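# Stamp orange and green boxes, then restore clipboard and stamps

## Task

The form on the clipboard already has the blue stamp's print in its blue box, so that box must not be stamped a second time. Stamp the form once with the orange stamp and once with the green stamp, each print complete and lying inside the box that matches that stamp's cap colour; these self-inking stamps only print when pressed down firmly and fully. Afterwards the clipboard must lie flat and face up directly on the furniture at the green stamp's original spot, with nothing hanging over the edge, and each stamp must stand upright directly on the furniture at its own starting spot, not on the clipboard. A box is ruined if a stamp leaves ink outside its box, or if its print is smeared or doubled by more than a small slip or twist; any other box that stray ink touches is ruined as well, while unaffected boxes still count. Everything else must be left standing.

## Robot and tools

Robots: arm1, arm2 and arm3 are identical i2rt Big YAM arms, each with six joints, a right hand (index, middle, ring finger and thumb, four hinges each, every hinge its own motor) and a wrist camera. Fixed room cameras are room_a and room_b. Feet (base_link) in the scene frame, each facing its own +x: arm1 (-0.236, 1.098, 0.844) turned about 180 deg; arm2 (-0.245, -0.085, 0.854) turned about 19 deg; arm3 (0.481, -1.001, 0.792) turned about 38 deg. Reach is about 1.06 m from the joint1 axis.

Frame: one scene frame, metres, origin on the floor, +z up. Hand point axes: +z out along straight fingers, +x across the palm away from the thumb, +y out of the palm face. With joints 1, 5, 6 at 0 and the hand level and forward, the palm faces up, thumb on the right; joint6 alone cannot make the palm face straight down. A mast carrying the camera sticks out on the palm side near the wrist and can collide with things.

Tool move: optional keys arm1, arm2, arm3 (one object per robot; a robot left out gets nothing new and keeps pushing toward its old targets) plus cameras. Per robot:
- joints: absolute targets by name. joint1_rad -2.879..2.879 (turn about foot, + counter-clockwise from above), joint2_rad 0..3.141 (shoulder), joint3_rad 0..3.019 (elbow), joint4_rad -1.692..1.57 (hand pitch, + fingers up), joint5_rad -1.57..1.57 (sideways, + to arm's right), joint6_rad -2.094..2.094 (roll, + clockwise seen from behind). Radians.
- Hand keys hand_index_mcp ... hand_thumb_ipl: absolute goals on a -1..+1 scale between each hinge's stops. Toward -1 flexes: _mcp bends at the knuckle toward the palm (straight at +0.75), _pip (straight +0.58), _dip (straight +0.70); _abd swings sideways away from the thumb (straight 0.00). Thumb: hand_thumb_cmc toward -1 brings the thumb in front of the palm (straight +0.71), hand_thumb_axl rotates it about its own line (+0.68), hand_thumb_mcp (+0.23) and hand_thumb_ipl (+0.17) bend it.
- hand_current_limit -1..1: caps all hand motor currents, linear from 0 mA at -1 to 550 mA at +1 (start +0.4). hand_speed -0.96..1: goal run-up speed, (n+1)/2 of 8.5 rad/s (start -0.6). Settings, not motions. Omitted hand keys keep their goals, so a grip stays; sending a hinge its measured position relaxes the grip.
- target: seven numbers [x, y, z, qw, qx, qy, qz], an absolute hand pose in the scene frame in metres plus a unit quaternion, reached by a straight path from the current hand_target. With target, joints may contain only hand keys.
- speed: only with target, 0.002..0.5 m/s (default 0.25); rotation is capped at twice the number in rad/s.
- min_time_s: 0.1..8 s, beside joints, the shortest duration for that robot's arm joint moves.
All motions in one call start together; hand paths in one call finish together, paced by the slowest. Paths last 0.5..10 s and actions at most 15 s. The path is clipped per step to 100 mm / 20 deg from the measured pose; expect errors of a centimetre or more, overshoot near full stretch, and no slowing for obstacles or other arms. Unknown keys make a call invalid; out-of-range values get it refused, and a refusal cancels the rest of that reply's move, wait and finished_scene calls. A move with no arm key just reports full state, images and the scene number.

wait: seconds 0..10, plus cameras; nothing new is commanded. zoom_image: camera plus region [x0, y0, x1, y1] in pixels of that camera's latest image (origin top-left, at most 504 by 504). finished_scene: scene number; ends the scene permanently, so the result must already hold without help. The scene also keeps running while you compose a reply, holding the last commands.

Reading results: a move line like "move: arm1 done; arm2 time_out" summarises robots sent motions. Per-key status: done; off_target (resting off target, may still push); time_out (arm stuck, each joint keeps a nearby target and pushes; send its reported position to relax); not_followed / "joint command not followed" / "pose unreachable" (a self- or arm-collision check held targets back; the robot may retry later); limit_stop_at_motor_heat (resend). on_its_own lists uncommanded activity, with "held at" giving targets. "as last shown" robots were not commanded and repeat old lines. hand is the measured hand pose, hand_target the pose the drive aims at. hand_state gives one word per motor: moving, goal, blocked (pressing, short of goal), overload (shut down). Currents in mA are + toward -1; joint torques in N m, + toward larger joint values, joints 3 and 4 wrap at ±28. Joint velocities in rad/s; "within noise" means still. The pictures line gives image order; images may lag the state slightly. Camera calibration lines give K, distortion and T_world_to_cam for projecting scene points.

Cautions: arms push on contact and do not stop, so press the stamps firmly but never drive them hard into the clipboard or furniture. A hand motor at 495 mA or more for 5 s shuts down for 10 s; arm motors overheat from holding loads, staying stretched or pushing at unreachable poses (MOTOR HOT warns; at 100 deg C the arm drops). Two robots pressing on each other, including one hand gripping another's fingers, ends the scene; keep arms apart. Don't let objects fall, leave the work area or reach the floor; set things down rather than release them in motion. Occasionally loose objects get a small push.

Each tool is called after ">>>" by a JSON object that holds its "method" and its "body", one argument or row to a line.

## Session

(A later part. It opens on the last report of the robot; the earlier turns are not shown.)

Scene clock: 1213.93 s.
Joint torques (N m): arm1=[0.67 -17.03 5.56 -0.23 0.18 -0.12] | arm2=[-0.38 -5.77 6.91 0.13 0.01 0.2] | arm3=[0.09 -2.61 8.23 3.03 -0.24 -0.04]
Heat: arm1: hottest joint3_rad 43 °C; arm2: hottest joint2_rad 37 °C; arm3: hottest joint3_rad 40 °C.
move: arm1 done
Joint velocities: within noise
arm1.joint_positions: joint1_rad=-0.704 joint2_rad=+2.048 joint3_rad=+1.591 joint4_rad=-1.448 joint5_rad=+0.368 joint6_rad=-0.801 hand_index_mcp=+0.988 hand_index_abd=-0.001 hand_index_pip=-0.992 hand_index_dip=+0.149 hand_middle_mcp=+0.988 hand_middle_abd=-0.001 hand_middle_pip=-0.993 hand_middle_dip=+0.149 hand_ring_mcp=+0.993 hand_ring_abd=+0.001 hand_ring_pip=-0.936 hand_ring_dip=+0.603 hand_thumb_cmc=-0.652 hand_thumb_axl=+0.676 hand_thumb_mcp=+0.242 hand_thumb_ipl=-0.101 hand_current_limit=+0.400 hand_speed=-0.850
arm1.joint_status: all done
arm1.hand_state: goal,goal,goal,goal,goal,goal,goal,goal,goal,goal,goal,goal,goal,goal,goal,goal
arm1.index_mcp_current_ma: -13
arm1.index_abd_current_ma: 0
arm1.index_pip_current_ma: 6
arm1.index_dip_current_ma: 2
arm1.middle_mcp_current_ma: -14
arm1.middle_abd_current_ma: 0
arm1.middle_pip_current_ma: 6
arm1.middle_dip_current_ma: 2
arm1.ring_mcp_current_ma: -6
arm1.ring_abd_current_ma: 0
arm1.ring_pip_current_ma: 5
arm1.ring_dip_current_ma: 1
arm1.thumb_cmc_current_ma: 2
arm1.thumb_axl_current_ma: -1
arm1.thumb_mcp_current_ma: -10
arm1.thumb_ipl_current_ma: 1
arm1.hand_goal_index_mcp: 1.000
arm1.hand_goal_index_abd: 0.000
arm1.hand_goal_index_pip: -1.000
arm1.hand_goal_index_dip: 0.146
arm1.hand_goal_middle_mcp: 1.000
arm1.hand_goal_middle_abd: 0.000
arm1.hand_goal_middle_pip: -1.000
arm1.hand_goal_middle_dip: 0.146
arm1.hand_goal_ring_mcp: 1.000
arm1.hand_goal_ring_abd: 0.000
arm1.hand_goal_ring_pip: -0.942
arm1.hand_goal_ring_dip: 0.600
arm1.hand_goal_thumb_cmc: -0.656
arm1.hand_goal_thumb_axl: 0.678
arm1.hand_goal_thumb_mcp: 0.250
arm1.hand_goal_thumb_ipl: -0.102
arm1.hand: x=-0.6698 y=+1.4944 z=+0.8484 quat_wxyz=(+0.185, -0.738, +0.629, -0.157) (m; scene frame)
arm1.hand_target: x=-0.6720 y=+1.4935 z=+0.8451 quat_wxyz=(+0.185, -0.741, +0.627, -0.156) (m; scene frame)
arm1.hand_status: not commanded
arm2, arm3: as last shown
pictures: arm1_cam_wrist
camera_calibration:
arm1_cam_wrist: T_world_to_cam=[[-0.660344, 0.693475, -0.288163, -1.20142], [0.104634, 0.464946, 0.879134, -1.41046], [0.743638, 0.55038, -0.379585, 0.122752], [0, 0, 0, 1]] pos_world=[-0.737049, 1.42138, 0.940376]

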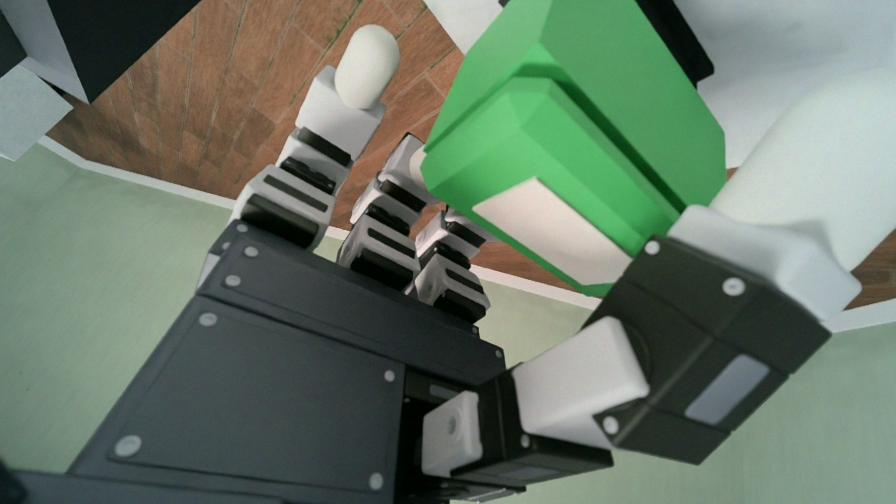

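>>> {"method": "move", "body": {
  "arm1": {"joints":{"hand_thumb_mcp":0.0,"hand_index_mcp":0.84,"hand_middle_mcp":0.84}}
}}

>>> {"method": "move", "body": {
  "arm1": {"joints":{"hand_thumb_mcp":-0.12,"hand_index_mcp":0.72,"hand_middle_mcp":0.72}},
  "cameras": ["arm1_cam_wrist"]
}}

Scene clock: 1216.57 s.
Joint torques (N m): arm1=[0.67 -17.03 5.56 -0.31 0.25 -0.12] | arm2=[-0.26 -5.71 6.93 0.1 0.01 0.2] | arm3=[-0.67 -2.96 8.2 2.99 -0.2 -0.01]
Heat: arm1: hottest joint3_rad 43 °C; arm2: hottest joint2_rad 37 °C; arm3: hottest joint3_rad 40 °C.
move: arm1 done
Joint velocities: within noise
arm1.joint_positions: joint1_rad=-0.703 joint2_rad=+2.048 joint3_rad=+1.591 joint4_rad=-1.445 joint5_rad=+0.366 joint6_rad=-0.801 hand_index_mcp=+0.840 hand_index_abd=-0.001 hand_index_pip=-0.992 hand_index_dip=+0.149 hand_middle_mcp=+0.840 hand_middle_abd=-0.001 hand_middle_pip=-0.993 hand_middle_dip=+0.148 hand_ring_mcp=+0.993 hand_ring_abd=+0.001 hand_ring_pip=-0.936 hand_ring_dip=+0.603 hand_thumb_cmc=-0.653 hand_thumb_axl=+0.676 hand_thumb_mcp=+0.008 hand_thumb_ipl=-0.101 hand_current_limit=+0.400 hand_speed=-0.850
arm1.joint_status: all done
arm1.hand_state: goal,goal,goal,goal,goal,goal,goal,goal,goal,goal,goal,goal,goal,goal,goal,goal
arm1.index_mcp_current_ma: 0
arm1.index_abd_current_ma: 0
arm1.index_pip_current_ma: 6
arm1.index_dip_current_ma: 2
arm1.middle_mcp_current_ma: 0
arm1.middle_abd_current_ma: 0
arm1.middle_pip_current_ma: 6
arm1.middle_dip_current_ma: 1
arm1.ring_mcp_current_ma: -6
arm1.ring_abd_current_ma: 0
arm1.ring_pip_current_ma: 5
arm1.ring_dip_current_ma: 1
arm1.thumb_cmc_current_ma: 2
arm1.thumb_axl_current_ma: -1
arm1.thumb_mcp_current_ma: 10
arm1.thumb_ipl_current_ma: 1
arm1.hand_goal_index_mcp: 0.840
arm1.hand_goal_index_abd: 0.000
arm1.hand_goal_index_pip: -1.000
arm1.hand_goal_index_dip: 0.146
arm1.hand_goal_middle_mcp: 0.840
arm1.hand_goal_middle_abd: 0.000
arm1.hand_goal_middle_pip: -1.000
arm1.hand_goal_middle_dip: 0.146
arm1.hand_goal_ring_mcp: 1.000
arm1.hand_goal_ring_abd: 0.000
arm1.hand_goal_ring_pip: -0.942
arm1.hand_goal_ring_dip: 0.600
arm1.hand_goal_thumb_cmc: -0.656
arm1.hand_goal_thumb_axl: 0.678
arm1.hand_goal_thumb_mcp: 0.000
arm1.hand_goal_thumb_ipl: -0.102
arm1.hand: x=-0.6706 y=+1.4944 z=+0.8483 quat_wxyz=(+0.185, -0.738, +0.630, -0.156) (m; scene frame)
arm1.hand_target: x=-0.6721 y=+1.4934 z=+0.8451 quat_wxyz=(+0.185, -0.741, +0.627, -0.156) (m; scene frame)
arm1.hand_status: not commanded
arm2, arm3: as last shown
pictures: none

Scene clock: 1217.20 s.
Joint torques (N m): arm1=[0.67 -17.03 5.57 -0.34 0.25 -0.11] | arm2=[-0.15 -5.95 6.87 0.06 0.01 0.2] | arm3=[-0.97 -2.61 7.91 3.14 -0.21 -0.08]
Heat: arm1: hottest joint3_rad 43 °C; arm2: hottest joint2_rad 37 °C; arm3: hottest joint3_rad 40 °C.
move: arm1 off_target
Joint velocities: within noise
arm1.joint_positions: joint1_rad=-0.703 joint2_rad=+2.048 joint3_rad=+1.591 joint4_rad=-1.445 joint5_rad=+0.366 joint6_rad=-0.802 hand_index_mcp=+0.800 hand_index_abd=+0.000 hand_index_pip=-0.976 hand_index_dip=+0.150 hand_middle_mcp=+0.812 hand_middle_abd=+0.000 hand_middle_pip=-0.978 hand_middle_dip=+0.148 hand_ring_mcp=+0.993 hand_ring_abd=+0.001 hand_ring_pip=-0.936 hand_ring_dip=+0.603 hand_thumb_cmc=-0.650 hand_thumb_axl=+0.670 hand_thumb_mcp=+0.005 hand_thumb_ipl=-0.091 hand_current_limit=+0.400 hand_speed=-0.850
arm1.joint_status: hand_index_mcp off_target (ended at +0.800, target +0.720); hand_middle_mcp off_target (ended at +0.812, target +0.720); hand_thumb_mcp off_target (ended at +0.005, target -0.120)
arm1.hand_state: blocked,goal,blocked,goal,blocked,goal,blocked,goal,goal,goal,goal,goal,goal,goal,blocked,goal
arm1.index_mcp_current_ma: 219
arm1.index_abd_current_ma: 0
arm1.index_pip_current_ma: 35
arm1.index_dip_current_ma: 2
arm1.middle_mcp_current_ma: 269
arm1.middle_abd_current_ma: 0
arm1.middle_pip_current_ma: 30
arm1.middle_dip_current_ma: 1
arm1.ring_mcp_current_ma: -6
arm1.ring_abd_current_ma: 0
arm1.ring_pip_current_ma: 5
arm1.ring_dip_current_ma: 1
arm1.thumb_cmc_current_ma: 4
arm1.thumb_axl_current_ma: -9
arm1.thumb_mcp_current_ma: 385
arm1.thumb_ipl_current_ma: 17
arm1.hand_goal_index_mcp: 0.720
arm1.hand_goal_index_abd: 0.000
arm1.hand_goal_index_pip: -1.000
arm1.hand_goal_index_dip: 0.146
arm1.hand_goal_middle_mcp: 0.720
arm1.hand_goal_middle_abd: 0.000
arm1.hand_goal_middle_pip: -1.000
arm1.hand_goal_middle_dip: 0.146
arm1.hand_goal_ring_mcp: 1.000
arm1.hand_goal_ring_abd: 0.000
arm1.hand_goal_ring_pip: -0.942
arm1.hand_goal_ring_dip: 0.600
arm1.hand_goal_thumb_cmc: -0.656
arm1.hand_goal_thumb_axl: 0.678
arm1.hand_goal_thumb_mcp: -0.120
arm1.hand_goal_thumb_ipl: -0.102
arm1.hand: x=-0.6706 y=+1.4943 z=+0.8483 quat_wxyz=(+0.185, -0.739, +0.629, -0.156) (m; scene frame)
arm1.hand_target: x=-0.6721 y=+1.4934 z=+0.8451 quat_wxyz=(+0.185, -0.741, +0.627, -0.156) (m; scene frame)
arm1.hand_status: not commanded
arm2, arm3: as last shown
pictures: arm1_cam_wrist
camera_calibration:
arm1_cam_wrist: T_world_to_cam=[[-0.66167, 0.692861, -0.286595, -1.20323], [0.106475, 0.465184, 0.878787, -1.4091], [0.742196, 0.550952, -0.381571, 0.123211], [0, 0, 0, 1]] pos_world=[-0.737557, 1.42128, 0.940471]

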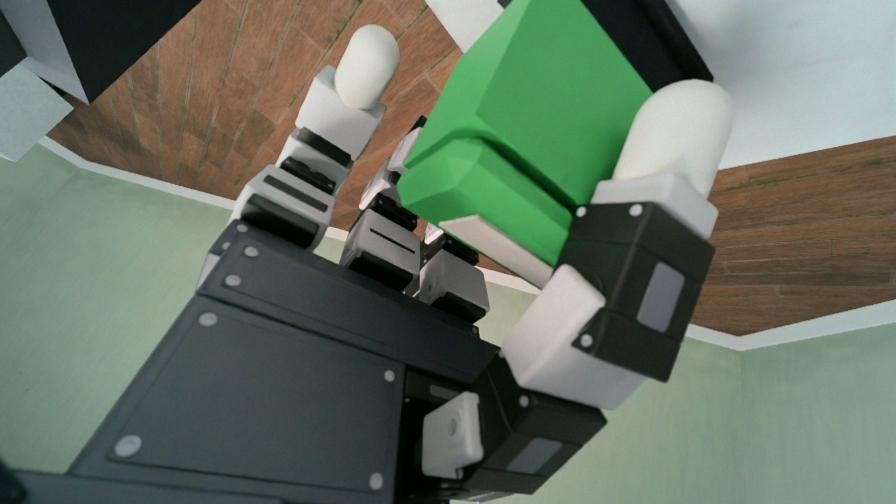

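>>> {"method": "move", "body": {
  "arm1": {"joints":{"hand_thumb_mcp":0.1,"hand_index_mcp":0.9,"hand_middle_mcp":0.9}}
}}

>>> {"method": "move", "body": {
  "arm1": {"joints":{"hand_thumb_mcp":0.28,"hand_index_mcp":1.0,"hand_middle_mcp":1.0}}
}}

>>> {"method": "move", "body": {
  "arm1": {"target":[-0.683,1.491,0.844,0.1846,-0.7406,0.627,-0.1563],"speed":0.05}
}}

>>> {"method": "move", "body": {
  "arm1": {"joints":{"hand_index_mcp":0.84,"hand_middle_mcp":0.84}},
  "cameras": ["arm1_cam_wrist"]
}}

Scene clock: 1220.60 s.
Joint torques (N m): arm1=[0.67 -16.97 5.56 -0.31 0.25 -0.1] | arm2=[-0.26 -5.71 6.84 0.03 0.01 0.22] | arm3=[-0.62 -2.73 8.32 3.03 -0.21 -0.03]
Heat: arm1: hottest joint3_rad 42 °C; arm2: hottest joint2_rad 37 °C; arm3: hottest joint3_rad 40 °C.
move: arm1 done
Joint velocities: within noise
arm1.joint_positions: joint1_rad=-0.703 joint2_rad=+2.048 joint3_rad=+1.591 joint4_rad=-1.445 joint5_rad=+0.366 joint6_rad=-0.803 hand_index_mcp=+0.890 hand_index_abd=+0.000 hand_index_pip=-0.992 hand_index_dip=+0.149 hand_middle_mcp=+0.890 hand_middle_abd=+0.001 hand_middle_pip=-0.992 hand_middle_dip=+0.147 hand_ring_mcp=+0.993 hand_ring_abd=+0.001 hand_ring_pip=-0.936 hand_ring_dip=+0.603 hand_thumb_cmc=-0.653 hand_thumb_axl=+0.676 hand_thumb_mcp=+0.096 hand_thumb_ipl=-0.100 hand_current_limit=+0.400 hand_speed=-0.850
arm1.joint_status: all done
arm1.hand_state: goal,goal,goal,goal,goal,goal,goal,goal,goal,goal,goal,goal,goal,goal,goal,goal
arm1.index_mcp_current_ma: -10
arm1.index_abd_current_ma: 0
arm1.index_pip_current_ma: 7
arm1.index_dip_current_ma: 2
arm1.middle_mcp_current_ma: -11
arm1.middle_abd_current_ma: 0
arm1.middle_pip_current_ma: 7
arm1.middle_dip_current_ma: 0
arm1.ring_mcp_current_ma: -6
arm1.ring_abd_current_ma: 0
arm1.ring_pip_current_ma: 5
arm1.ring_dip_current_ma: 1
arm1.thumb_cmc_current_ma: 2
arm1.thumb_axl_current_ma: -1
arm1.thumb_mcp_current_ma: -3
arm1.thumb_ipl_current_ma: 2
arm1.hand_goal_index_mcp: 0.900
arm1.hand_goal_index_abd: 0.000
arm1.hand_goal_index_pip: -1.000
arm1.hand_goal_index_dip: 0.146
arm1.hand_goal_middle_mcp: 0.900
arm1.hand_goal_middle_abd: 0.000
arm1.hand_goal_middle_pip: -1.000
arm1.hand_goal_middle_dip: 0.146
arm1.hand_goal_ring_mcp: 1.000
arm1.hand_goal_ring_abd: 0.000
arm1.hand_goal_ring_pip: -0.942
arm1.hand_goal_ring_dip: 0.600
arm1.hand_goal_thumb_cmc: -0.656
arm1.hand_goal_thumb_axl: 0.678
arm1.hand_goal_thumb_mcp: 0.100
arm1.hand_goal_thumb_ipl: -0.102
arm1.hand: x=-0.6706 y=+1.4942 z=+0.8483 quat_wxyz=(+0.184, -0.739, +0.629, -0.156) (m; scene frame)
arm1.hand_target: x=-0.6720 y=+1.4935 z=+0.8451 quat_wxyz=(+0.185, -0.741, +0.627, -0.156) (m; scene frame)
arm1.hand_status: not commanded
arm2.joint_positions: joint1_rad=+1.431 joint2_rad=+1.115 joint3_rad=+0.940 joint4_rad=-1.399 joint5_rad=+0.003 joint6_rad=+0.196 hand_index_mcp=+0.620 hand_index_abd=-0.001 hand_index_pip=-0.550 hand_index_dip=+0.700 hand_middle_mcp=+0.620 hand_middle_abd=+0.000 hand_middle_pip=-0.550 hand_middle_dip=+0.699 hand_ring_mcp=+0.620 hand_ring_abd=+0.000 hand_ring_pip=-0.550 hand_ring_dip=+0.696 hand_thumb_cmc=-0.571 hand_thumb_axl=+0.676 hand_thumb_mcp=+0.092 hand_thumb_ipl=-0.628 hand_current_limit=+0.750 hand_speed=-0.700
arm2.joint_status: not commanded
arm2.hand_state: goal,goal,goal,goal,goal,goal,goal,goal,goal,goal,goal,goal,goal,goal,goal,goal
arm2.index_mcp_current_ma: 0
arm2.index_abd_current_ma: 0
arm2.index_pip_current_ma: 0
arm2.index_dip_current_ma: 1
arm2.middle_mcp_current_ma: 0
arm2.middle_abd_current_ma: 0
arm2.middle_pip_current_ma: 0
arm2.middle_dip_current_ma: 1
arm2.ring_mcp_current_ma: 0
arm2.ring_abd_current_ma: 0
arm2.ring_pip_current_ma: 0
arm2.ring_dip_current_ma: 0
arm2.thumb_cmc_current_ma: 0
arm2.thumb_axl_current_ma: 0
arm2.thumb_mcp_current_ma: -4
arm2.thumb_ipl_current_ma: 1
arm2.hand_goal_index_mcp: 0.620
arm2.hand_goal_index_abd: 0.000
arm2.hand_goal_index_pip: -0.550
arm2.hand_goal_index_dip: 0.696
arm2.hand_goal_middle_mcp: 0.620
arm2.hand_goal_middle_abd: 0.000
arm2.hand_goal_middle_pip: -0.550
arm2.hand_goal_middle_dip: 0.696
arm2.hand_goal_ring_mcp: 0.620
arm2.hand_goal_ring_abd: 0.000
arm2.hand_goal_ring_pip: -0.550
arm2.hand_goal_ring_dip: 0.696
arm2.hand_goal_thumb_cmc: -0.570
arm2.hand_goal_thumb_axl: 0.678
arm2.hand_goal_thumb_mcp: 0.100
arm2.hand_goal_thumb_ipl: -0.630
arm2.hand: x=-0.2771 y=+0.2847 z=+1.0426 quat_wxyz=(+0.000, +0.001, +1.000, +0.001) (m; scene frame)
arm2.hand_target: x=-0.2800 y=+0.2801 z=+1.0450 quat_wxyz=(+0.000, +0.000, +1.000, +0.000) (m; scene frame)
arm2.hand_status: not commanded
arm3.joint_positions: joint1_rad=+0.309 joint2_rad=+0.926 joint3_rad=+0.271 joint4_rad=+0.150 joint5_rad=-0.370 joint6_rad=-0.208 hand_index_mcp=+0.759 hand_index_abd=+0.001 hand_index_pip=+0.577 hand_index_dip=+0.696 hand_middle_mcp=+0.759 hand_middle_abd=+0.001 hand_middle_pip=+0.577 hand_middle_dip=+0.696 hand_ring_mcp=+0.760 hand_ring_abd=+0.001 hand_ring_pip=+0.577 hand_ring_dip=+0.696 hand_thumb_cmc=+0.719 hand_thumb_axl=+0.677 hand_thumb_mcp=+0.225 hand_thumb_ipl=+0.168 hand_current_limit=+0.400 hand_speed=-0.600
arm3.joint_status: not commanded
arm3.hand_state: goal,goal,goal,goal,goal,goal,goal,goal,goal,goal,goal,goal,goal,goal,goal,goal
arm3.index_mcp_current_ma: 2
arm3.index_abd_current_ma: 0
arm3.index_pip_current_ma: 0
arm3.index_dip_current_ma: 0
arm3.middle_mcp_current_ma: 2
arm3.middle_abd_current_ma: 0
arm3.middle_pip_current_ma: 0
arm3.middle_dip_current_ma: 0
arm3.ring_mcp_current_ma: 2
arm3.ring_abd_current_ma: 0
arm3.ring_pip_current_ma: 0
arm3.ring_dip_current_ma: 0
arm3.thumb_cmc_current_ma: 2
arm3.thumb_axl_current_ma: 0
arm3.thumb_mcp_current_ma: 0
arm3.thumb_ipl_current_ma: 0
arm3.hand_goal_index_mcp: 0.754
arm3.hand_goal_index_abd: 0.000
arm3.hand_goal_index_pip: 0.576
arm3.hand_goal_index_dip: 0.696
arm3.hand_goal_middle_mcp: 0.754
arm3.hand_goal_middle_abd: 0.000
arm3.hand_goal_middle_pip: 0.576
arm3.hand_goal_middle_dip: 0.696
arm3.hand_goal_ring_mcp: 0.754
arm3.hand_goal_ring_abd: 0.000
arm3.hand_goal_ring_pip: 0.576
arm3.hand_goal_ring_dip: 0.696
arm3.hand_goal_thumb_cmc: 0.714
arm3.hand_goal_thumb_axl: 0.678
arm3.hand_goal_thumb_mcp: 0.226
arm3.hand_goal_thumb_ipl: 0.168
arm3.hand: x=+0.6566 y=-0.6347 z=+0.9960 quat_wxyz=(+0.049, +0.069, +0.849, +0.522) (m; scene frame)
arm3.hand_target: x=+0.6600 y=-0.6374 z=+0.9905 quat_wxyz=(+0.048, +0.077, +0.849, +0.521) (m; scene frame)
arm3.hand_status: not commanded
pictures: none

Scene clock: 1221.47 s.
Joint torques (N m): arm1=[0.67 -17.03 5.57 -0.29 0.25 -0.1] | arm2=[-0.21 -5.66 6.9 0.03 0.03 0.21] | arm3=[0.09 -2.55 8.16 2.95 -0.19 -0.03]
Heat: arm1: hottest joint3_rad 42 °C; arm2: hottest joint2_rad 37 °C; arm3: hottest joint3_rad 40 °C.
move: arm1 done
Joint velocities: within noise
arm1.joint_positions: joint1_rad=-0.703 joint2_rad=+2.048 joint3_rad=+1.591 joint4_rad=-1.445 joint5_rad=+0.366 joint6_rad=-0.803 hand_index_mcp=+0.988 hand_index_abd=+0.000 hand_index_pip=-0.992 hand_index_dip=+0.149 hand_middle_mcp=+0.988 hand_middle_abd=+0.001 hand_middle_pip=-0.993 hand_middle_dip=+0.147 hand_ring_mcp=+0.993 hand_ring_abd=+0.001 hand_ring_pip=-0.936 hand_ring_dip=+0.603 hand_thumb_cmc=-0.653 hand_thumb_axl=+0.676 hand_thumb_mcp=+0.272 hand_thumb_ipl=-0.101 hand_current_limit=+0.400 hand_speed=-0.850
arm1.joint_status: all done
arm1.hand_state: goal,goal,goal,goal,goal,goal,goal,goal,goal,goal,goal,goal,goal,goal,goal,goal
arm1.index_mcp_current_ma: -13
arm1.index_abd_current_ma: 0
arm1.index_pip_current_ma: 6
arm1.index_dip_current_ma: 2
arm1.middle_mcp_current_ma: -13
arm1.middle_abd_current_ma: 0
arm1.middle_pip_current_ma: 6
arm1.middle_dip_current_ma: 0
arm1.ring_mcp_current_ma: -6
arm1.ring_abd_current_ma: 0
arm1.ring_pip_current_ma: 5
arm1.ring_dip_current_ma: 1
arm1.thumb_cmc_current_ma: 2
arm1.thumb_axl_current_ma: -1
arm1.thumb_mcp_current_ma: -11
arm1.thumb_ipl_current_ma: 1
arm1.hand_goal_index_mcp: 1.000
arm1.hand_goal_index_abd: 0.000
arm1.hand_goal_index_pip: -1.000
arm1.hand_goal_index_dip: 0.146
arm1.hand_goal_middle_mcp: 1.000
arm1.hand_goal_middle_abd: 0.000
arm1.hand_goal_middle_pip: -1.000
arm1.hand_goal_middle_dip: 0.146
arm1.hand_goal_ring_mcp: 1.000
arm1.hand_goal_ring_abd: 0.000
arm1.hand_goal_ring_pip: -0.942
arm1.hand_goal_ring_dip: 0.600
arm1.hand_goal_thumb_cmc: -0.656
arm1.hand_goal_thumb_axl: 0.678
arm1.hand_goal_thumb_mcp: 0.280
arm1.hand_goal_thumb_ipl: -0.102
arm1.hand: x=-0.6706 y=+1.4942 z=+0.8483 quat_wxyz=(+0.184, -0.739, +0.629, -0.156) (m; scene frame)
arm1.hand_target: x=-0.6720 y=+1.4935 z=+0.8451 quat_wxyz=(+0.185, -0.741, +0.627, -0.156) (m; scene frame)
arm1.hand_status: not commanded
arm2, arm3: as last shown
pictures: none

Scene clock: 1222.47 s.
Joint torques (N m): arm1=[1.03 -17.03 7.35 -0.91 0.16 0.03] | arm2=[-0.21 -5.71 6.9 0.06 0.01 0.22] | arm3=[-0.56 -3.08 8.08 2.95 -0.22 0.04]
Heat: arm1: hottest joint3_rad 42 °C; arm2: hottest joint2_rad 37 °C; arm3: hottest joint3_rad 40 °C.
move: arm1 off_target
Joint velocities: within noise
arm1.joint_positions: joint1_rad=-0.692 joint2_rad=+2.065 joint3_rad=+1.591 joint4_rad=-1.445 joint5_rad=+0.363 joint6_rad=-0.800 hand_index_mcp=+0.988 hand_index_abd=+0.000 hand_index_pip=-0.992 hand_index_dip=+0.149 hand_middle_mcp=+0.988 hand_middle_abd=+0.001 hand_middle_pip=-0.993 hand_middle_dip=+0.147 hand_ring_mcp=+0.993 hand_ring_abd=+0.001 hand_ring_pip=-0.936 hand_ring_dip=+0.603 hand_thumb_cmc=-0.653 hand_thumb_axl=+0.676 hand_thumb_mcp=+0.272 hand_thumb_ipl=-0.101 hand_current_limit=+0.400 hand_speed=-0.850
arm1.joint_status: not commanded
arm1.hand_state: goal,goal,goal,goal,goal,goal,goal,goal,goal,goal,goal,goal,goal,goal,goal,goal
arm1.index_mcp_current_ma: -13
arm1.index_abd_current_ma: 0
arm1.index_pip_current_ma: 6
arm1.index_dip_current_ma: 2
arm1.middle_mcp_current_ma: -13
arm1.middle_abd_current_ma: 0
arm1.middle_pip_current_ma: 6
arm1.middle_dip_current_ma: 0
arm1.ring_mcp_current_ma: -6
arm1.ring_abd_current_ma: 0
arm1.ring_pip_current_ma: 5
arm1.ring_dip_current_ma: 1
arm1.thumb_cmc_current_ma: 2
arm1.thumb_axl_current_ma: -1
arm1.thumb_mcp_current_ma: -11
arm1.thumb_ipl_current_ma: 1
arm1.hand_goal_index_mcp: 1.000
arm1.hand_goal_index_abd: 0.000
arm1.hand_goal_index_pip: -1.000
arm1.hand_goal_index_dip: 0.146
arm1.hand_goal_middle_mcp: 1.000
arm1.hand_goal_middle_abd: 0.000
arm1.hand_goal_middle_pip: -1.000
arm1.hand_goal_middle_dip: 0.146
arm1.hand_goal_ring_mcp: 1.000
arm1.hand_goal_ring_abd: 0.000
arm1.hand_goal_ring_pip: -0.942
arm1.hand_goal_ring_dip: 0.600
arm1.hand_goal_thumb_cmc: -0.656
arm1.hand_goal_thumb_axl: 0.678
arm1.hand_goal_thumb_mcp: 0.280
arm1.hand_goal_thumb_ipl: -0.102
arm1.hand: x=-0.6736 y=+1.4878 z=+0.8386 quat_wxyz=(+0.184, -0.741, +0.624, -0.163) (m; scene frame)
arm1.hand_target: x=-0.6829 y=+1.4908 z=+0.8441 quat_wxyz=(+0.184, -0.741, +0.627, -0.156) (m; scene frame)
arm1.hand_status: off_target (0.011 m and 0.9 deg from the pose sent, 0.013 m and 0.3 deg at the start)
arm2, arm3: as last shown
pictures: none

Scene clock: 1223.23 s.
Joint torques (N m): arm1=[0.97 -17.08 7.38 -0.92 0.15 0.03] | arm2=[-0.38 -5.71 6.79 0.13 0.01 0.22] | arm3=[-0.21 -2.55 8.13 3.03 -0.17 -0.04]
Heat: arm1: hottest joint3_rad 42 °C; arm2: hottest joint2_rad 37 °C; arm3: hottest joint3_rad 40 °C.
move: arm1 done
Joint velocities: within noise
arm1.joint_positions: joint1_rad=-0.692 joint2_rad=+2.065 joint3_rad=+1.591 joint4_rad=-1.445 joint5_rad=+0.363 joint6_rad=-0.800 hand_index_mcp=+0.839 hand_index_abd=+0.000 hand_index_pip=-0.992 hand_index_dip=+0.149 hand_middle_mcp=+0.839 hand_middle_abd=+0.001 hand_middle_pip=-0.993 hand_middle_dip=+0.147 hand_ring_mcp=+0.993 hand_ring_abd=+0.001 hand_ring_pip=-0.936 hand_ring_dip=+0.603 hand_thumb_cmc=-0.653 hand_thumb_axl=+0.676 hand_thumb_mcp=+0.272 hand_thumb_ipl=-0.101 hand_current_limit=+0.400 hand_speed=-0.850
arm1.joint_status: all done
arm1.hand_state: goal,goal,goal,goal,goal,goal,goal,goal,goal,goal,goal,goal,goal,goal,goal,goal
arm1.index_mcp_current_ma: 0
arm1.index_abd_current_ma: 0
arm1.index_pip_current_ma: 6
arm1.index_dip_current_ma: 2
arm1.middle_mcp_current_ma: 0
arm1.middle_abd_current_ma: 0
arm1.middle_pip_current_ma: 6
arm1.middle_dip_current_ma: 0
arm1.ring_mcp_current_ma: -6
arm1.ring_abd_current_ma: 0
arm1.ring_pip_current_ma: 5
arm1.ring_dip_current_ma: 1
arm1.thumb_cmc_current_ma: 2
arm1.thumb_axl_current_ma: -1
arm1.thumb_mcp_current_ma: -11
arm1.thumb_ipl_current_ma: 1
arm1.hand_goal_index_mcp: 0.840
arm1.hand_goal_index_abd: 0.000
arm1.hand_goal_index_pip: -1.000
arm1.hand_goal_index_dip: 0.146
arm1.hand_goal_middle_mcp: 0.840
arm1.hand_goal_middle_abd: 0.000
arm1.hand_goal_middle_pip: -1.000
arm1.hand_goal_middle_dip: 0.146
arm1.hand_goal_ring_mcp: 1.000
arm1.hand_goal_ring_abd: 0.000
arm1.hand_goal_ring_pip: -0.942
arm1.hand_goal_ring_dip: 0.600
arm1.hand_goal_thumb_cmc: -0.656
arm1.hand_goal_thumb_axl: 0.678
arm1.hand_goal_thumb_mcp: 0.280
arm1.hand_goal_thumb_ipl: -0.102
arm1.hand: x=-0.6736 y=+1.4878 z=+0.8386 quat_wxyz=(+0.184, -0.741, +0.624, -0.163) (m; scene frame)
arm1.hand_target: x=-0.6829 y=+1.4908 z=+0.8441 quat_wxyz=(+0.184, -0.741, +0.627, -0.156) (m; scene frame)
arm1.hand_status: not commanded
arm2, arm3: as last shown
pictures: arm1_cam_wrist
camera_calibration:
arm1_cam_wrist: T_world_to_cam=[[-0.663652, 0.684253, -0.302264, -1.17882], [0.0934103, 0.476716, 0.87408, -1.41924], [0.742186, 0.551851, -0.38029, 0.122889], [0, 0, 0, 1]] pos_world=[-0.740962, 1.41537, 0.930948]

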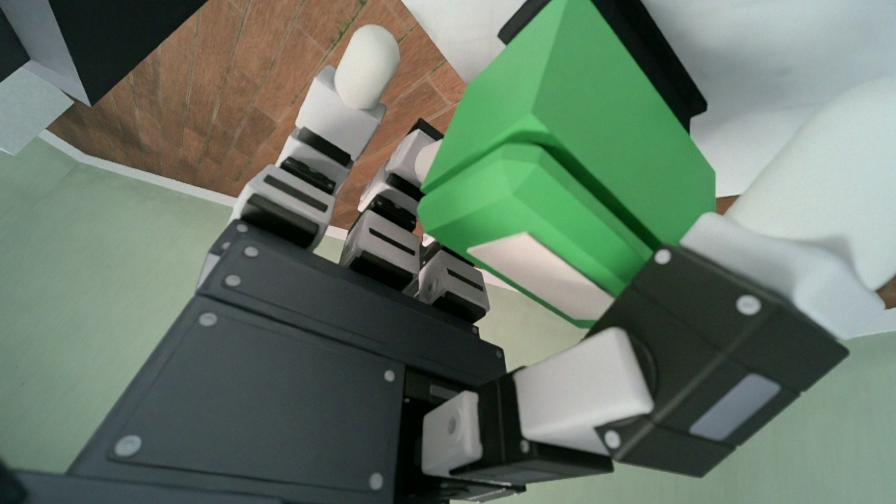

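>>> {"method": "move", "body": {
  "arm1": {"target":[-0.688,1.494,0.854,0.1846,-0.7406,0.627,-0.1563],"speed":0.05}
}}

>>> {"method": "move", "body": {
  "arm1": {"joints":{"hand_index_mcp":0.74,"hand_middle_mcp":0.74}},
  "cameras": ["arm1_cam_wrist"]
}}

Scene clock: 1225.63 s.
Joint torques (N m): arm1=[1.08 -16.97 9.07 -1.06 0.13 0.02] | arm2=[-0.26 -5.83 6.9 0.05 0.01 0.22] | arm3=[-0.56 -2.14 8.29 3.08 -0.22 0]
Heat: arm1: hottest joint3_rad 42 °C; arm2: hottest joint2_rad 37 °C; arm3: hottest joint3_rad 40 °C.
move: arm1 off_target
Joint velocities: within noise
arm1.joint_positions: joint1_rad=-0.691 joint2_rad=+2.065 joint3_rad=+1.597 joint4_rad=-1.473 joint5_rad=+0.363 joint6_rad=-0.798 hand_index_mcp=+0.839 hand_index_abd=+0.000 hand_index_pip=-0.992 hand_index_dip=+0.149 hand_middle_mcp=+0.839 hand_middle_abd=+0.001 hand_middle_pip=-0.993 hand_middle_dip=+0.147 hand_ring_mcp=+0.993 hand_ring_abd=+0.001 hand_ring_pip=-0.936 hand_ring_dip=+0.603 hand_thumb_cmc=-0.653 hand_thumb_axl=+0.676 hand_thumb_mcp=+0.272 hand_thumb_ipl=-0.101 hand_current_limit=+0.400 hand_speed=-0.850
arm1.joint_status: not commanded
arm1.hand_state: goal,goal,goal,goal,goal,goal,goal,goal,goal,goal,goal,goal,goal,goal,goal,goal
arm1.index_mcp_current_ma: 0
arm1.index_abd_current_ma: 0
arm1.index_pip_current_ma: 6
arm1.index_dip_current_ma: 2
arm1.middle_mcp_current_ma: 0
arm1.middle_abd_current_ma: 0
arm1.middle_pip_current_ma: 6
arm1.middle_dip_current_ma: 0
arm1.ring_mcp_current_ma: -6
arm1.ring_abd_current_ma: 0
arm1.ring_pip_current_ma: 5
arm1.ring_dip_current_ma: 1
arm1.thumb_cmc_current_ma: 2
arm1.thumb_axl_current_ma: -1
arm1.thumb_mcp_current_ma: -11
arm1.thumb_ipl_current_ma: 1
arm1.hand_goal_index_mcp: 0.840
arm1.hand_goal_index_abd: 0.000
arm1.hand_goal_index_pip: -1.000
arm1.hand_goal_index_dip: 0.146
arm1.hand_goal_middle_mcp: 0.840
arm1.hand_goal_middle_abd: 0.000
arm1.hand_goal_middle_pip: -1.000
arm1.hand_goal_middle_dip: 0.146
arm1.hand_goal_ring_mcp: 1.000
arm1.hand_goal_ring_abd: 0.000
arm1.hand_goal_ring_pip: -0.942
arm1.hand_goal_ring_dip: 0.600
arm1.hand_goal_thumb_cmc: -0.656
arm1.hand_goal_thumb_axl: 0.678
arm1.hand_goal_thumb_mcp: 0.280
arm1.hand_goal_thumb_ipl: -0.102
arm1.hand: x=-0.6707 y=+1.4845 z=+0.8412 quat_wxyz=(+0.184, -0.741, +0.622, -0.173) (m; scene frame)
arm1.hand_target: x=-0.6875 y=+1.4933 z=+0.8544 quat_wxyz=(+0.184, -0.741, +0.627, -0.156) (m; scene frame)
arm1.hand_status: off_target (0.023 m and 2.0 deg from the pose sent, 0.022 m and 0.9 deg at the start)
arm2, arm3: as last shown
pictures: none

Scene clock: 1226.27 s.
Joint torques (N m): arm1=[1.03 -16.97 9.07 -1.09 0.14 0.02] | arm2=[-0.26 -5.66 6.87 0.05 0.01 0.2] | arm3=[-0.26 -2.67 8.14 3.18 -0.18 -0.04]
Heat: arm1: hottest joint3_rad 42 °C; arm2: hottest joint2_rad 37 °C; arm3: hottest joint3_rad 40 °C.
move: arm1 done
Joint velocities: within noise
arm1.joint_positions: joint1_rad=-0.691 joint2_rad=+2.065 joint3_rad=+1.597 joint4_rad=-1.473 joint5_rad=+0.363 joint6_rad=-0.798 hand_index_mcp=+0.740 hand_index_abd=+0.000 hand_index_pip=-0.992 hand_index_dip=+0.149 hand_middle_mcp=+0.740 hand_middle_abd=+0.001 hand_middle_pip=-0.993 hand_middle_dip=+0.147 hand_ring_mcp=+0.993 hand_ring_abd=+0.001 hand_ring_pip=-0.936 hand_ring_dip=+0.603 hand_thumb_cmc=-0.653 hand_thumb_axl=+0.676 hand_thumb_mcp=+0.272 hand_thumb_ipl=-0.101 hand_current_limit=+0.400 hand_speed=-0.850
arm1.joint_status: all done
arm1.hand_state: goal,goal,goal,goal,goal,goal,goal,goal,goal,goal,goal,goal,goal,goal,goal,goal
arm1.index_mcp_current_ma: 0
arm1.index_abd_current_ma: 0
arm1.index_pip_current_ma: 6
arm1.index_dip_current_ma: 2
arm1.middle_mcp_current_ma: 0
arm1.middle_abd_current_ma: 0
arm1.middle_pip_current_ma: 6
arm1.middle_dip_current_ma: 0
arm1.ring_mcp_current_ma: -6
arm1.ring_abd_current_ma: 0
arm1.ring_pip_current_ma: 5
arm1.ring_dip_current_ma: 1
arm1.thumb_cmc_current_ma: 2
arm1.thumb_axl_current_ma: -1
arm1.thumb_mcp_current_ma: -11
arm1.thumb_ipl_current_ma: 1
arm1.hand_goal_index_mcp: 0.740
arm1.hand_goal_index_abd: 0.000
arm1.hand_goal_index_pip: -1.000
arm1.hand_goal_index_dip: 0.146
arm1.hand_goal_middle_mcp: 0.740
arm1.hand_goal_middle_abd: 0.000
arm1.hand_goal_middle_pip: -1.000
arm1.hand_goal_middle_dip: 0.146
arm1.hand_goal_ring_mcp: 1.000
arm1.hand_goal_ring_abd: 0.000
arm1.hand_goal_ring_pip: -0.942
arm1.hand_goal_ring_dip: 0.600
arm1.hand_goal_thumb_cmc: -0.656
arm1.hand_goal_thumb_axl: 0.678
arm1.hand_goal_thumb_mcp: 0.280
arm1.hand_goal_thumb_ipl: -0.102
arm1.hand: x=-0.6707 y=+1.4845 z=+0.8412 quat_wxyz=(+0.184, -0.741, +0.622, -0.173) (m; scene frame)
arm1.hand_target: x=-0.6875 y=+1.4934 z=+0.8544 quat_wxyz=(+0.184, -0.741, +0.627, -0.156) (m; scene frame)
arm1.hand_status: not commanded
arm2, arm3: as last shown
pictures: arm1_cam_wrist
camera_calibration:
arm1_cam_wrist: T_world_to_cam=[[-0.658492, 0.680457, -0.321506, -1.14863], [0.0797978, 0.487921, 0.869233, -1.44187], [0.748345, 0.546727, -0.375591, 0.131261], [0, 0, 0, 1]] pos_world=[-0.739532, 1.41335, 0.93333]

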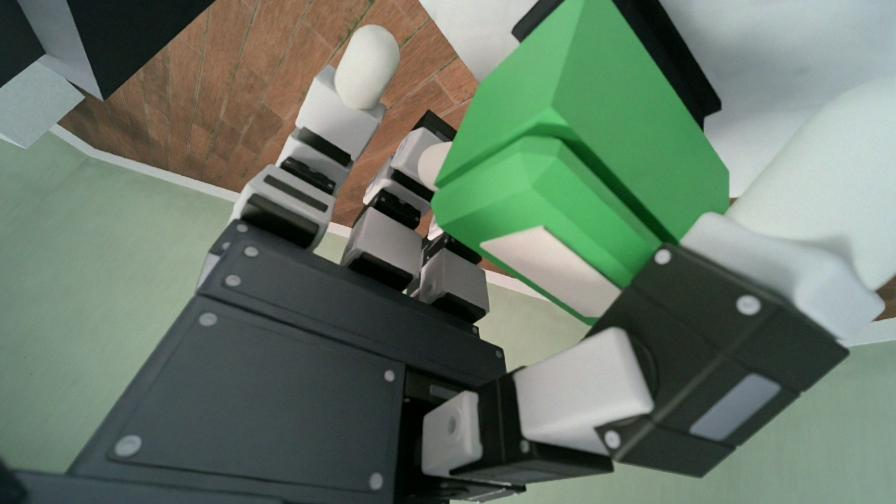

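>>> {"method": "move", "body": {
  "arm1": {"target":[-0.684,1.496,0.892,0.1846,-0.7406,0.627,-0.1563],"speed":0.08,"joints":{"hand_index_mcp":0.95,"hand_middle_mcp":0.95}}
}}

>>> {"method": "move", "body": {
  "arm1": {"target":[-0.678,1.4935,0.846,0.1846,-0.7406,0.627,-0.1563],"speed":0.06}
}}

>>> {"method": "move", "body": {
  "arm1": {"joints":{"hand_index_mcp":0.78,"hand_middle_mcp":0.78}},
  "cameras": ["arm1_cam_wrist"]
}}

Scene clock: 1230.67 s.
Joint torques (N m): arm1=[0.5 -19.78 9.14 -1.2 0.26 -0.05] | arm2=[-0.09 -5.54 6.87 0.06 0.01 0.22] | arm3=[-0.79 -3.43 8.08 2.96 -0.23 -0.04]
Heat: arm1: hottest joint3_rad 42 °C; arm2: hottest joint2_rad 37 °C; arm3: hottest joint3_rad 40 °C.
move: arm1 off_target
Joint velocities: within noise
arm1.joint_positions: joint1_rad=-0.691 joint2_rad=+2.055 joint3_rad=+1.629 joint4_rad=-1.548 joint5_rad=+0.363 joint6_rad=-0.798 hand_index_mcp=+0.939 hand_index_abd=+0.000 hand_index_pip=-0.992 hand_index_dip=+0.149 hand_middle_mcp=+0.938 hand_middle_abd=+0.001 hand_middle_pip=-0.993 hand_middle_dip=+0.147 hand_ring_mcp=+0.993 hand_ring_abd=+0.001 hand_ring_pip=-0.936 hand_ring_dip=+0.603 hand_thumb_cmc=-0.653 hand_thumb_axl=+0.676 hand_thumb_mcp=+0.272 hand_thumb_ipl=-0.101 hand_current_limit=+0.400 hand_speed=-0.850
arm1.joint_status: all done
arm1.hand_state: goal,goal,goal,goal,goal,goal,goal,goal,goal,goal,goal,goal,goal,goal,goal,goal
arm1.index_mcp_current_ma: -13
arm1.index_abd_current_ma: 0
arm1.index_pip_current_ma: 6
arm1.index_dip_current_ma: 2
arm1.middle_mcp_current_ma: -13
arm1.middle_abd_current_ma: 0
arm1.middle_pip_current_ma: 6
arm1.middle_dip_current_ma: 0
arm1.ring_mcp_current_ma: -6
arm1.ring_abd_current_ma: 0
arm1.ring_pip_current_ma: 5
arm1.ring_dip_current_ma: 1
arm1.thumb_cmc_current_ma: 2
arm1.thumb_axl_current_ma: -1
arm1.thumb_mcp_current_ma: -10
arm1.thumb_ipl_current_ma: 1
arm1.hand_goal_index_mcp: 0.950
arm1.hand_goal_index_abd: 0.000
arm1.hand_goal_index_pip: -1.000
arm1.hand_goal_index_dip: 0.146
arm1.hand_goal_middle_mcp: 0.950
arm1.hand_goal_middle_abd: 0.000
arm1.hand_goal_middle_pip: -1.000
arm1.hand_goal_middle_dip: 0.146
arm1.hand_goal_ring_mcp: 1.000
arm1.hand_goal_ring_abd: 0.000
arm1.hand_goal_ring_pip: -0.942
arm1.hand_goal_ring_dip: 0.600
arm1.hand_goal_thumb_cmc: -0.656
arm1.hand_goal_thumb_axl: 0.678
arm1.hand_goal_thumb_mcp: 0.280
arm1.hand_goal_thumb_ipl: -0.102
arm1.hand: x=-0.6671 y=+1.4816 z=+0.8588 quat_wxyz=(+0.184, -0.741, +0.618, -0.189) (m; scene frame)
arm1.hand_target: x=-0.6828 y=+1.4949 z=+0.8923 quat_wxyz=(+0.185, -0.741, +0.627, -0.156) (m; scene frame)
arm1.hand_status: off_target (0.040 m and 3.9 deg from the pose sent, 0.054 m and 2.0 deg at the start)
arm2, arm3: as last shown
pictures: none

Scene clock: 1232.00 s.
Joint torques (N m): arm1=[0.32 -17.08 5.29 -0.28 0.33 -0.08] | arm2=[-0.32 -5.6 6.84 0.12 0 0.21] | arm3=[-0.21 -1.85 7.99 3.37 -0.2 -0.02]
Heat: arm1: hottest joint3_rad 42 °C; arm2: hottest joint2_rad 37 °C; arm3: hottest joint3_rad 40 °C.
move: arm1 done
Joint velocities: within noise
arm1.joint_positions: joint1_rad=-0.691 joint2_rad=+2.056 joint3_rad=+1.615 joint4_rad=-1.459 joint5_rad=+0.363 joint6_rad=-0.798 hand_index_mcp=+0.939 hand_index_abd=+0.000 hand_index_pip=-0.992 hand_index_dip=+0.149 hand_middle_mcp=+0.939 hand_middle_abd=+0.001 hand_middle_pip=-0.993 hand_middle_dip=+0.147 hand_ring_mcp=+0.993 hand_ring_abd=+0.001 hand_ring_pip=-0.936 hand_ring_dip=+0.603 hand_thumb_cmc=-0.653 hand_thumb_axl=+0.676 hand_thumb_mcp=+0.272 hand_thumb_ipl=-0.101 hand_current_limit=+0.400 hand_speed=-0.850
arm1.joint_status: not commanded
arm1.hand_state: goal,goal,goal,goal,goal,goal,goal,goal,goal,goal,goal,goal,goal,goal,goal,goal
arm1.index_mcp_current_ma: -12
arm1.index_abd_current_ma: 0
arm1.index_pip_current_ma: 6
arm1.index_dip_current_ma: 2
arm1.middle_mcp_current_ma: -12
arm1.middle_abd_current_ma: 0
arm1.middle_pip_current_ma: 6
arm1.middle_dip_current_ma: 0
arm1.ring_mcp_current_ma: -6
arm1.ring_abd_current_ma: 0
arm1.ring_pip_current_ma: 5
arm1.ring_dip_current_ma: 1
arm1.thumb_cmc_current_ma: 2
arm1.thumb_axl_current_ma: -1
arm1.thumb_mcp_current_ma: -10
arm1.thumb_ipl_current_ma: 1
arm1.hand_goal_index_mcp: 0.950
arm1.hand_goal_index_abd: 0.000
arm1.hand_goal_index_pip: -1.000
arm1.hand_goal_index_dip: 0.146
arm1.hand_goal_middle_mcp: 0.950
arm1.hand_goal_middle_abd: 0.000
arm1.hand_goal_middle_pip: -1.000
arm1.hand_goal_middle_dip: 0.146
arm1.hand_goal_ring_mcp: 1.000
arm1.hand_goal_ring_abd: 0.000
arm1.hand_goal_ring_pip: -0.942
arm1.hand_goal_ring_dip: 0.600
arm1.hand_goal_thumb_cmc: -0.656
arm1.hand_goal_thumb_axl: 0.678
arm1.hand_goal_thumb_mcp: 0.280
arm1.hand_goal_thumb_ipl: -0.102
arm1.hand: x=-0.6803 y=+1.4925 z=+0.8520 quat_wxyz=(+0.184, -0.741, +0.627, -0.154) (m; scene frame)
arm1.hand_target: x=-0.6781 y=+1.4934 z=+0.8461 quat_wxyz=(+0.185, -0.741, +0.627, -0.156) (m; scene frame)
arm1.hand_status: done (0.006 m and 0.3 deg from the pose sent, 0.021 m and 3.9 deg at the start)
arm2, arm3: as last shown
pictures: none

Scene clock: 1232.87 s.
Joint torques (N m): arm1=[0.32 -17.03 5.3 -0.21 0.3 -0.08] | arm2=[-0.32 -5.77 6.87 0.09 0.01 0.21] | arm3=[-0.97 -2.37 8.02 2.99 -0.23 -0.02]
Heat: arm1: hottest joint3_rad 42 °C; arm2: hottest joint2_rad 37 °C; arm3: hottest joint3_rad 40 °C.
move: arm1 done
Joint velocities: within noise
arm1.joint_positions: joint1_rad=-0.691 joint2_rad=+2.056 joint3_rad=+1.615 joint4_rad=-1.459 joint5_rad=+0.363 joint6_rad=-0.798 hand_index_mcp=+0.780 hand_index_abd=+0.000 hand_index_pip=-0.992 hand_index_dip=+0.149 hand_middle_mcp=+0.781 hand_middle_abd=+0.001 hand_middle_pip=-0.993 hand_middle_dip=+0.147 hand_ring_mcp=+0.993 hand_ring_abd=+0.001 hand_ring_pip=-0.936 hand_ring_dip=+0.603 hand_thumb_cmc=-0.653 hand_thumb_axl=+0.676 hand_thumb_mcp=+0.272 hand_thumb_ipl=-0.101 hand_current_limit=+0.400 hand_speed=-0.850
arm1.joint_status: all done
arm1.hand_state: goal,goal,goal,goal,goal,goal,goal,goal,goal,goal,goal,goal,goal,goal,goal,goal
arm1.index_mcp_current_ma: 0
arm1.index_abd_current_ma: 0
arm1.index_pip_current_ma: 6
arm1.index_dip_current_ma: 2
arm1.middle_mcp_current_ma: 0
arm1.middle_abd_current_ma: 0
arm1.middle_pip_current_ma: 6
arm1.middle_dip_current_ma: 0
arm1.ring_mcp_current_ma: -6
arm1.ring_abd_current_ma: 0
arm1.ring_pip_current_ma: 5
arm1.ring_dip_current_ma: 1
arm1.thumb_cmc_current_ma: 2
arm1.thumb_axl_current_ma: -1
arm1.thumb_mcp_current_ma: -10
arm1.thumb_ipl_current_ma: 1
arm1.hand_goal_index_mcp: 0.780
arm1.hand_goal_index_abd: 0.000
arm1.hand_goal_index_pip: -1.000
arm1.hand_goal_index_dip: 0.146
arm1.hand_goal_middle_mcp: 0.780
arm1.hand_goal_middle_abd: 0.000
arm1.hand_goal_middle_pip: -1.000
arm1.hand_goal_middle_dip: 0.146
arm1.hand_goal_ring_mcp: 1.000
arm1.hand_goal_ring_abd: 0.000
arm1.hand_goal_ring_pip: -0.942
arm1.hand_goal_ring_dip: 0.600
arm1.hand_goal_thumb_cmc: -0.656
arm1.hand_goal_thumb_axl: 0.678
arm1.hand_goal_thumb_mcp: 0.280
arm1.hand_goal_thumb_ipl: -0.102
arm1.hand: x=-0.6803 y=+1.4925 z=+0.8520 quat_wxyz=(+0.184, -0.741, +0.627, -0.154) (m; scene frame)
arm1.hand_target: x=-0.6781 y=+1.4934 z=+0.8461 quat_wxyz=(+0.185, -0.741, +0.627, -0.156) (m; scene frame)
arm1.hand_status: not commanded
arm2.joint_positions: joint1_rad=+1.431 joint2_rad=+1.115 joint3_rad=+0.940 joint4_rad=-1.399 joint5_rad=+0.003 joint6_rad=+0.196 hand_index_mcp=+0.620 hand_index_abd=-0.001 hand_index_pip=-0.550 hand_index_dip=+0.700 hand_middle_mcp=+0.620 hand_middle_abd=+0.000 hand_middle_pip=-0.550 hand_middle_dip=+0.699 hand_ring_mcp=+0.620 hand_ring_abd=+0.000 hand_ring_pip=-0.550 hand_ring_dip=+0.696 hand_thumb_cmc=-0.571 hand_thumb_axl=+0.676 hand_thumb_mcp=+0.092 hand_thumb_ipl=-0.628 hand_current_limit=+0.750 hand_speed=-0.700
arm2.joint_status: not commanded
arm2.hand_state: goal,goal,goal,goal,goal,goal,goal,goal,goal,goal,goal,goal,goal,goal,goal,goal
arm2.index_mcp_current_ma: 0
arm2.index_abd_current_ma: 0
arm2.index_pip_current_ma: 0
arm2.index_dip_current_ma: 1
arm2.middle_mcp_current_ma: 0
arm2.middle_abd_current_ma: 0
arm2.middle_pip_current_ma: 0
arm2.middle_dip_current_ma: 1
arm2.ring_mcp_current_ma: 0
arm2.ring_abd_current_ma: 0
arm2.ring_pip_current_ma: 0
arm2.ring_dip_current_ma: 0
arm2.thumb_cmc_current_ma: 0
arm2.thumb_axl_current_ma: 0
arm2.thumb_mcp_current_ma: -4
arm2.thumb_ipl_current_ma: 1
arm2.hand_goal_index_mcp: 0.620
arm2.hand_goal_index_abd: 0.000
arm2.hand_goal_index_pip: -0.550
arm2.hand_goal_index_dip: 0.696
arm2.hand_goal_middle_mcp: 0.620
arm2.hand_goal_middle_abd: 0.000
arm2.hand_goal_middle_pip: -0.550
arm2.hand_goal_middle_dip: 0.696
arm2.hand_goal_ring_mcp: 0.620
arm2.hand_goal_ring_abd: 0.000
arm2.hand_goal_ring_pip: -0.550
arm2.hand_goal_ring_dip: 0.696
arm2.hand_goal_thumb_cmc: -0.570
arm2.hand_goal_thumb_axl: 0.678
arm2.hand_goal_thumb_mcp: 0.100
arm2.hand_goal_thumb_ipl: -0.630
arm2.hand: x=-0.2771 y=+0.2847 z=+1.0426 quat_wxyz=(+0.000, +0.001, +1.000, +0.001) (m; scene frame)
arm2.hand_target: x=-0.2800 y=+0.2801 z=+1.0450 quat_wxyz=(+0.000, +0.000, +1.000, +0.000) (m; scene frame)
arm2.hand_status: not commanded
arm3.joint_positions: joint1_rad=+0.309 joint2_rad=+0.926 joint3_rad=+0.271 joint4_rad=+0.150 joint5_rad=-0.370 joint6_rad=-0.208 hand_index_mcp=+0.759 hand_index_abd=+0.001 hand_index_pip=+0.577 hand_index_dip=+0.696 hand_middle_mcp=+0.759 hand_middle_abd=+0.001 hand_middle_pip=+0.577 hand_middle_dip=+0.696 hand_ring_mcp=+0.760 hand_ring_abd=+0.001 hand_ring_pip=+0.577 hand_ring_dip=+0.696 hand_thumb_cmc=+0.719 hand_thumb_axl=+0.677 hand_thumb_mcp=+0.225 hand_thumb_ipl=+0.168 hand_current_limit=+0.400 hand_speed=-0.600
arm3.joint_status: not commanded
arm3.hand_state: goal,goal,goal,goal,goal,goal,goal,goal,goal,goal,goal,goal,goal,goal,goal,goal
arm3.index_mcp_current_ma: 2
arm3.index_abd_current_ma: 0
arm3.index_pip_current_ma: 0
arm3.index_dip_current_ma: 0
arm3.middle_mcp_current_ma: 2
arm3.middle_abd_current_ma: 0
arm3.middle_pip_current_ma: 0
arm3.middle_dip_current_ma: 0
arm3.ring_mcp_current_ma: 2
arm3.ring_abd_current_ma: 0
arm3.ring_pip_current_ma: 0
arm3.ring_dip_current_ma: 0
arm3.thumb_cmc_current_ma: 2
arm3.thumb_axl_current_ma: 0
arm3.thumb_mcp_current_ma: 0
arm3.thumb_ipl_current_ma: 0
arm3.hand_goal_index_mcp: 0.754
arm3.hand_goal_index_abd: 0.000
arm3.hand_goal_index_pip: 0.576
arm3.hand_goal_index_dip: 0.696
arm3.hand_goal_middle_mcp: 0.754
arm3.hand_goal_middle_abd: 0.000
arm3.hand_goal_middle_pip: 0.576
arm3.hand_goal_middle_dip: 0.696
arm3.hand_goal_ring_mcp: 0.754
arm3.hand_goal_ring_abd: 0.000
arm3.hand_goal_ring_pip: 0.576
arm3.hand_goal_ring_dip: 0.696
arm3.hand_goal_thumb_cmc: 0.714
arm3.hand_goal_thumb_axl: 0.678
arm3.hand_goal_thumb_mcp: 0.226
arm3.hand_goal_thumb_ipl: 0.168
arm3.hand: x=+0.6566 y=-0.6347 z=+0.9960 quat_wxyz=(+0.049, +0.069, +0.849, +0.522) (m; scene frame)
arm3.hand_target: x=+0.6600 y=-0.6374 z=+0.9905 quat_wxyz=(+0.048, +0.077, +0.849, +0.521) (m; scene frame)
arm3.hand_status: not commanded
pictures: arm1_cam_wrist
camera_calibration:
arm1_cam_wrist: T_world_to_cam=[[-0.667974, 0.688202, -0.283176, -1.20764], [0.107, 0.465382, 0.878619, -1.41026], [0.736452, 0.556595, -0.384501, 0.122912], [0, 0, 0, 1]] pos_world=[-0.74629, 1.41899, 0.944366]

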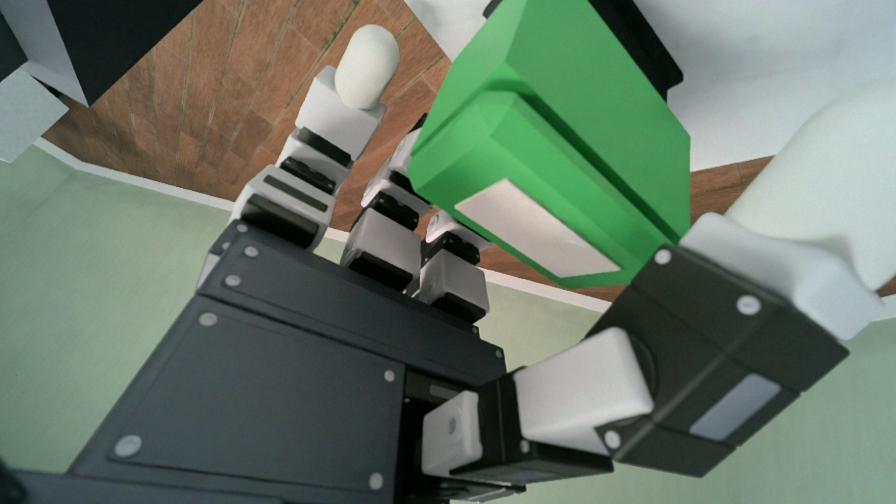

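>>> {"method": "move", "body": {
  "arm1": {"joints":{"hand_index_mcp":0.72,"hand_middle_mcp":0.72,"hand_thumb_mcp":0.1}}
}}

>>> {"method": "move", "body": {
  "arm1": {"joints":{"hand_index_mcp":0.68,"hand_middle_mcp":0.68}},
  "cameras": ["arm1_cam_wrist"]
}}

Scene clock: 1234.83 s.
Joint torques (N m): arm1=[0.32 -17.08 5.29 -0.21 0.29 -0.08] | arm2=[-0.5 -5.6 6.89 0.14 0.02 0.22] | arm3=[-0.32 -3.14 8.29 3.06 -0.24 -0.02]
Heat: arm1: hottest joint3_rad 42 °C; arm2: hottest joint2_rad 37 °C; arm3: hottest joint3_rad 40 °C.
move: arm1 done
Joint velocities: within noise
arm1.joint_positions: joint1_rad=-0.691 joint2_rad=+2.056 joint3_rad=+1.615 joint4_rad=-1.459 joint5_rad=+0.363 joint6_rad=-0.798 hand_index_mcp=+0.721 hand_index_abd=+0.000 hand_index_pip=-0.992 hand_index_dip=+0.149 hand_middle_mcp=+0.725 hand_middle_abd=+0.001 hand_middle_pip=-0.993 hand_middle_dip=+0.147 hand_ring_mcp=+0.993 hand_ring_abd=+0.001 hand_ring_pip=-0.936 hand_ring_dip=+0.603 hand_thumb_cmc=-0.653 hand_thumb_axl=+0.676 hand_thumb_mcp=+0.099 hand_thumb_ipl=-0.101 hand_current_limit=+0.400 hand_speed=-0.850
arm1.joint_status: all done
arm1.hand_state: goal,goal,goal,goal,goal,goal,goal,goal,goal,goal,goal,goal,goal,goal,goal,goal
arm1.index_mcp_current_ma: 0
arm1.index_abd_current_ma: 0
arm1.index_pip_current_ma: 6
arm1.index_dip_current_ma: 2
arm1.middle_mcp_current_ma: 3
arm1.middle_abd_current_ma: 0
arm1.middle_pip_current_ma: 6
arm1.middle_dip_current_ma: 0
arm1.ring_mcp_current_ma: -6
arm1.ring_abd_current_ma: 0
arm1.ring_pip_current_ma: 5
arm1.ring_dip_current_ma: 1
arm1.thumb_cmc_current_ma: 2
arm1.thumb_axl_current_ma: -1
arm1.thumb_mcp_current_ma: 0
arm1.thumb_ipl_current_ma: 1
arm1.hand_goal_index_mcp: 0.720
arm1.hand_goal_index_abd: 0.000
arm1.hand_goal_index_pip: -1.000
arm1.hand_goal_index_dip: 0.146
arm1.hand_goal_middle_mcp: 0.720
arm1.hand_goal_middle_abd: 0.000
arm1.hand_goal_middle_pip: -1.000
arm1.hand_goal_middle_dip: 0.146
arm1.hand_goal_ring_mcp: 1.000
arm1.hand_goal_ring_abd: 0.000
arm1.hand_goal_ring_pip: -0.942
arm1.hand_goal_ring_dip: 0.600
arm1.hand_goal_thumb_cmc: -0.656
arm1.hand_goal_thumb_axl: 0.678
arm1.hand_goal_thumb_mcp: 0.100
arm1.hand_goal_thumb_ipl: -0.102
arm1.hand: x=-0.6802 y=+1.4928 z=+0.8520 quat_wxyz=(+0.184, -0.741, +0.627, -0.154) (m; scene frame)
arm1.hand_target: x=-0.6780 y=+1.4936 z=+0.8461 quat_wxyz=(+0.185, -0.741, +0.627, -0.156) (m; scene frame)
arm1.hand_status: not commanded
arm2, arm3: as last shown
pictures: none

Scene clock: 1235.33 s.
Joint torques (N m): arm1=[0.26 -17.03 5.27 -0.23 0.27 -0.08] | arm2=[-0.32 -5.71 6.86 0.03 0.02 0.22] | arm3=[-0.91 -3.66 8.03 2.86 -0.2 -0.02]
Heat: arm1: hottest joint3_rad 42 °C; arm2: hottest joint2_rad 37 °C; arm3: hottest joint3_rad 40 °C.
move: arm1 done
Joint velocities: within noise
arm1.joint_positions: joint1_rad=-0.691 joint2_rad=+2.056 joint3_rad=+1.615 joint4_rad=-1.459 joint5_rad=+0.363 joint6_rad=-0.798 hand_index_mcp=+0.685 hand_index_abd=+0.000 hand_index_pip=-0.992 hand_index_dip=+0.149 hand_middle_mcp=+0.692 hand_middle_abd=+0.001 hand_middle_pip=-0.993 hand_middle_dip=+0.147 hand_ring_mcp=+0.993 hand_ring_abd=+0.001 hand_ring_pip=-0.936 hand_ring_dip=+0.603 hand_thumb_cmc=-0.653 hand_thumb_axl=+0.676 hand_thumb_mcp=+0.102 hand_thumb_ipl=-0.101 hand_current_limit=+0.400 hand_speed=-0.850
arm1.joint_status: all done
arm1.hand_state: goal,goal,goal,goal,goal,goal,goal,goal,goal,goal,goal,goal,goal,goal,goal,goal
arm1.index_mcp_current_ma: 4
arm1.index_abd_current_ma: 0
arm1.index_pip_current_ma: 6
arm1.index_dip_current_ma: 1
arm1.middle_mcp_current_ma: 13
arm1.middle_abd_current_ma: 0
arm1.middle_pip_current_ma: 6
arm1.middle_dip_current_ma: 0
arm1.ring_mcp_current_ma: -6
arm1.ring_abd_current_ma: 0
arm1.ring_pip_current_ma: 5
arm1.ring_dip_current_ma: 1
arm1.thumb_cmc_current_ma: 2
arm1.thumb_axl_current_ma: -1
arm1.thumb_mcp_current_ma: 1
arm1.thumb_ipl_current_ma: 1
arm1.hand_goal_index_mcp: 0.680
arm1.hand_goal_index_abd: 0.000
arm1.hand_goal_index_pip: -1.000
arm1.hand_goal_index_dip: 0.146
arm1.hand_goal_middle_mcp: 0.680
arm1.hand_goal_middle_abd: 0.000
arm1.hand_goal_middle_pip: -1.000
arm1.hand_goal_middle_dip: 0.146
arm1.hand_goal_ring_mcp: 1.000
arm1.hand_goal_ring_abd: 0.000
arm1.hand_goal_ring_pip: -0.942
arm1.hand_goal_ring_dip: 0.600
arm1.hand_goal_thumb_cmc: -0.656
arm1.hand_goal_thumb_axl: 0.678
arm1.hand_goal_thumb_mcp: 0.100
arm1.hand_goal_thumb_ipl: -0.102
arm1.hand: x=-0.6801 y=+1.4928 z=+0.8518 quat_wxyz=(+0.184, -0.741, +0.627, -0.154) (m; scene frame)
arm1.hand_target: x=-0.6780 y=+1.4936 z=+0.8461 quat_wxyz=(+0.185, -0.741, +0.627, -0.156) (m; scene frame)
arm1.hand_status: not commanded
arm2, arm3: as last shown
pictures: arm1_cam_wrist
camera_calibration:
arm1_cam_wrist: T_world_to_cam=[[-0.667645, 0.688399, -0.283474, -1.20747], [0.106425, 0.465109, 0.878833, -1.41036], [0.736834, 0.55658, -0.38379, 0.122172], [0, 0, 0, 1]] pos_world=[-0.746088, 1.41919, 0.944068]

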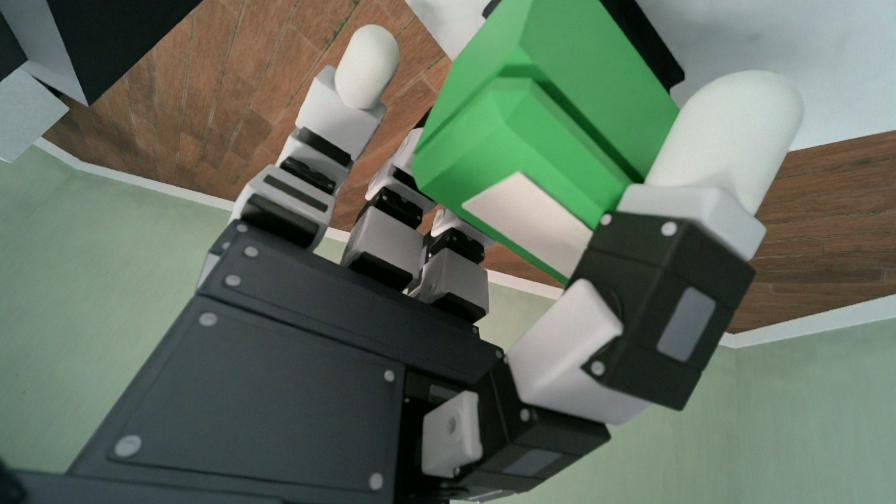

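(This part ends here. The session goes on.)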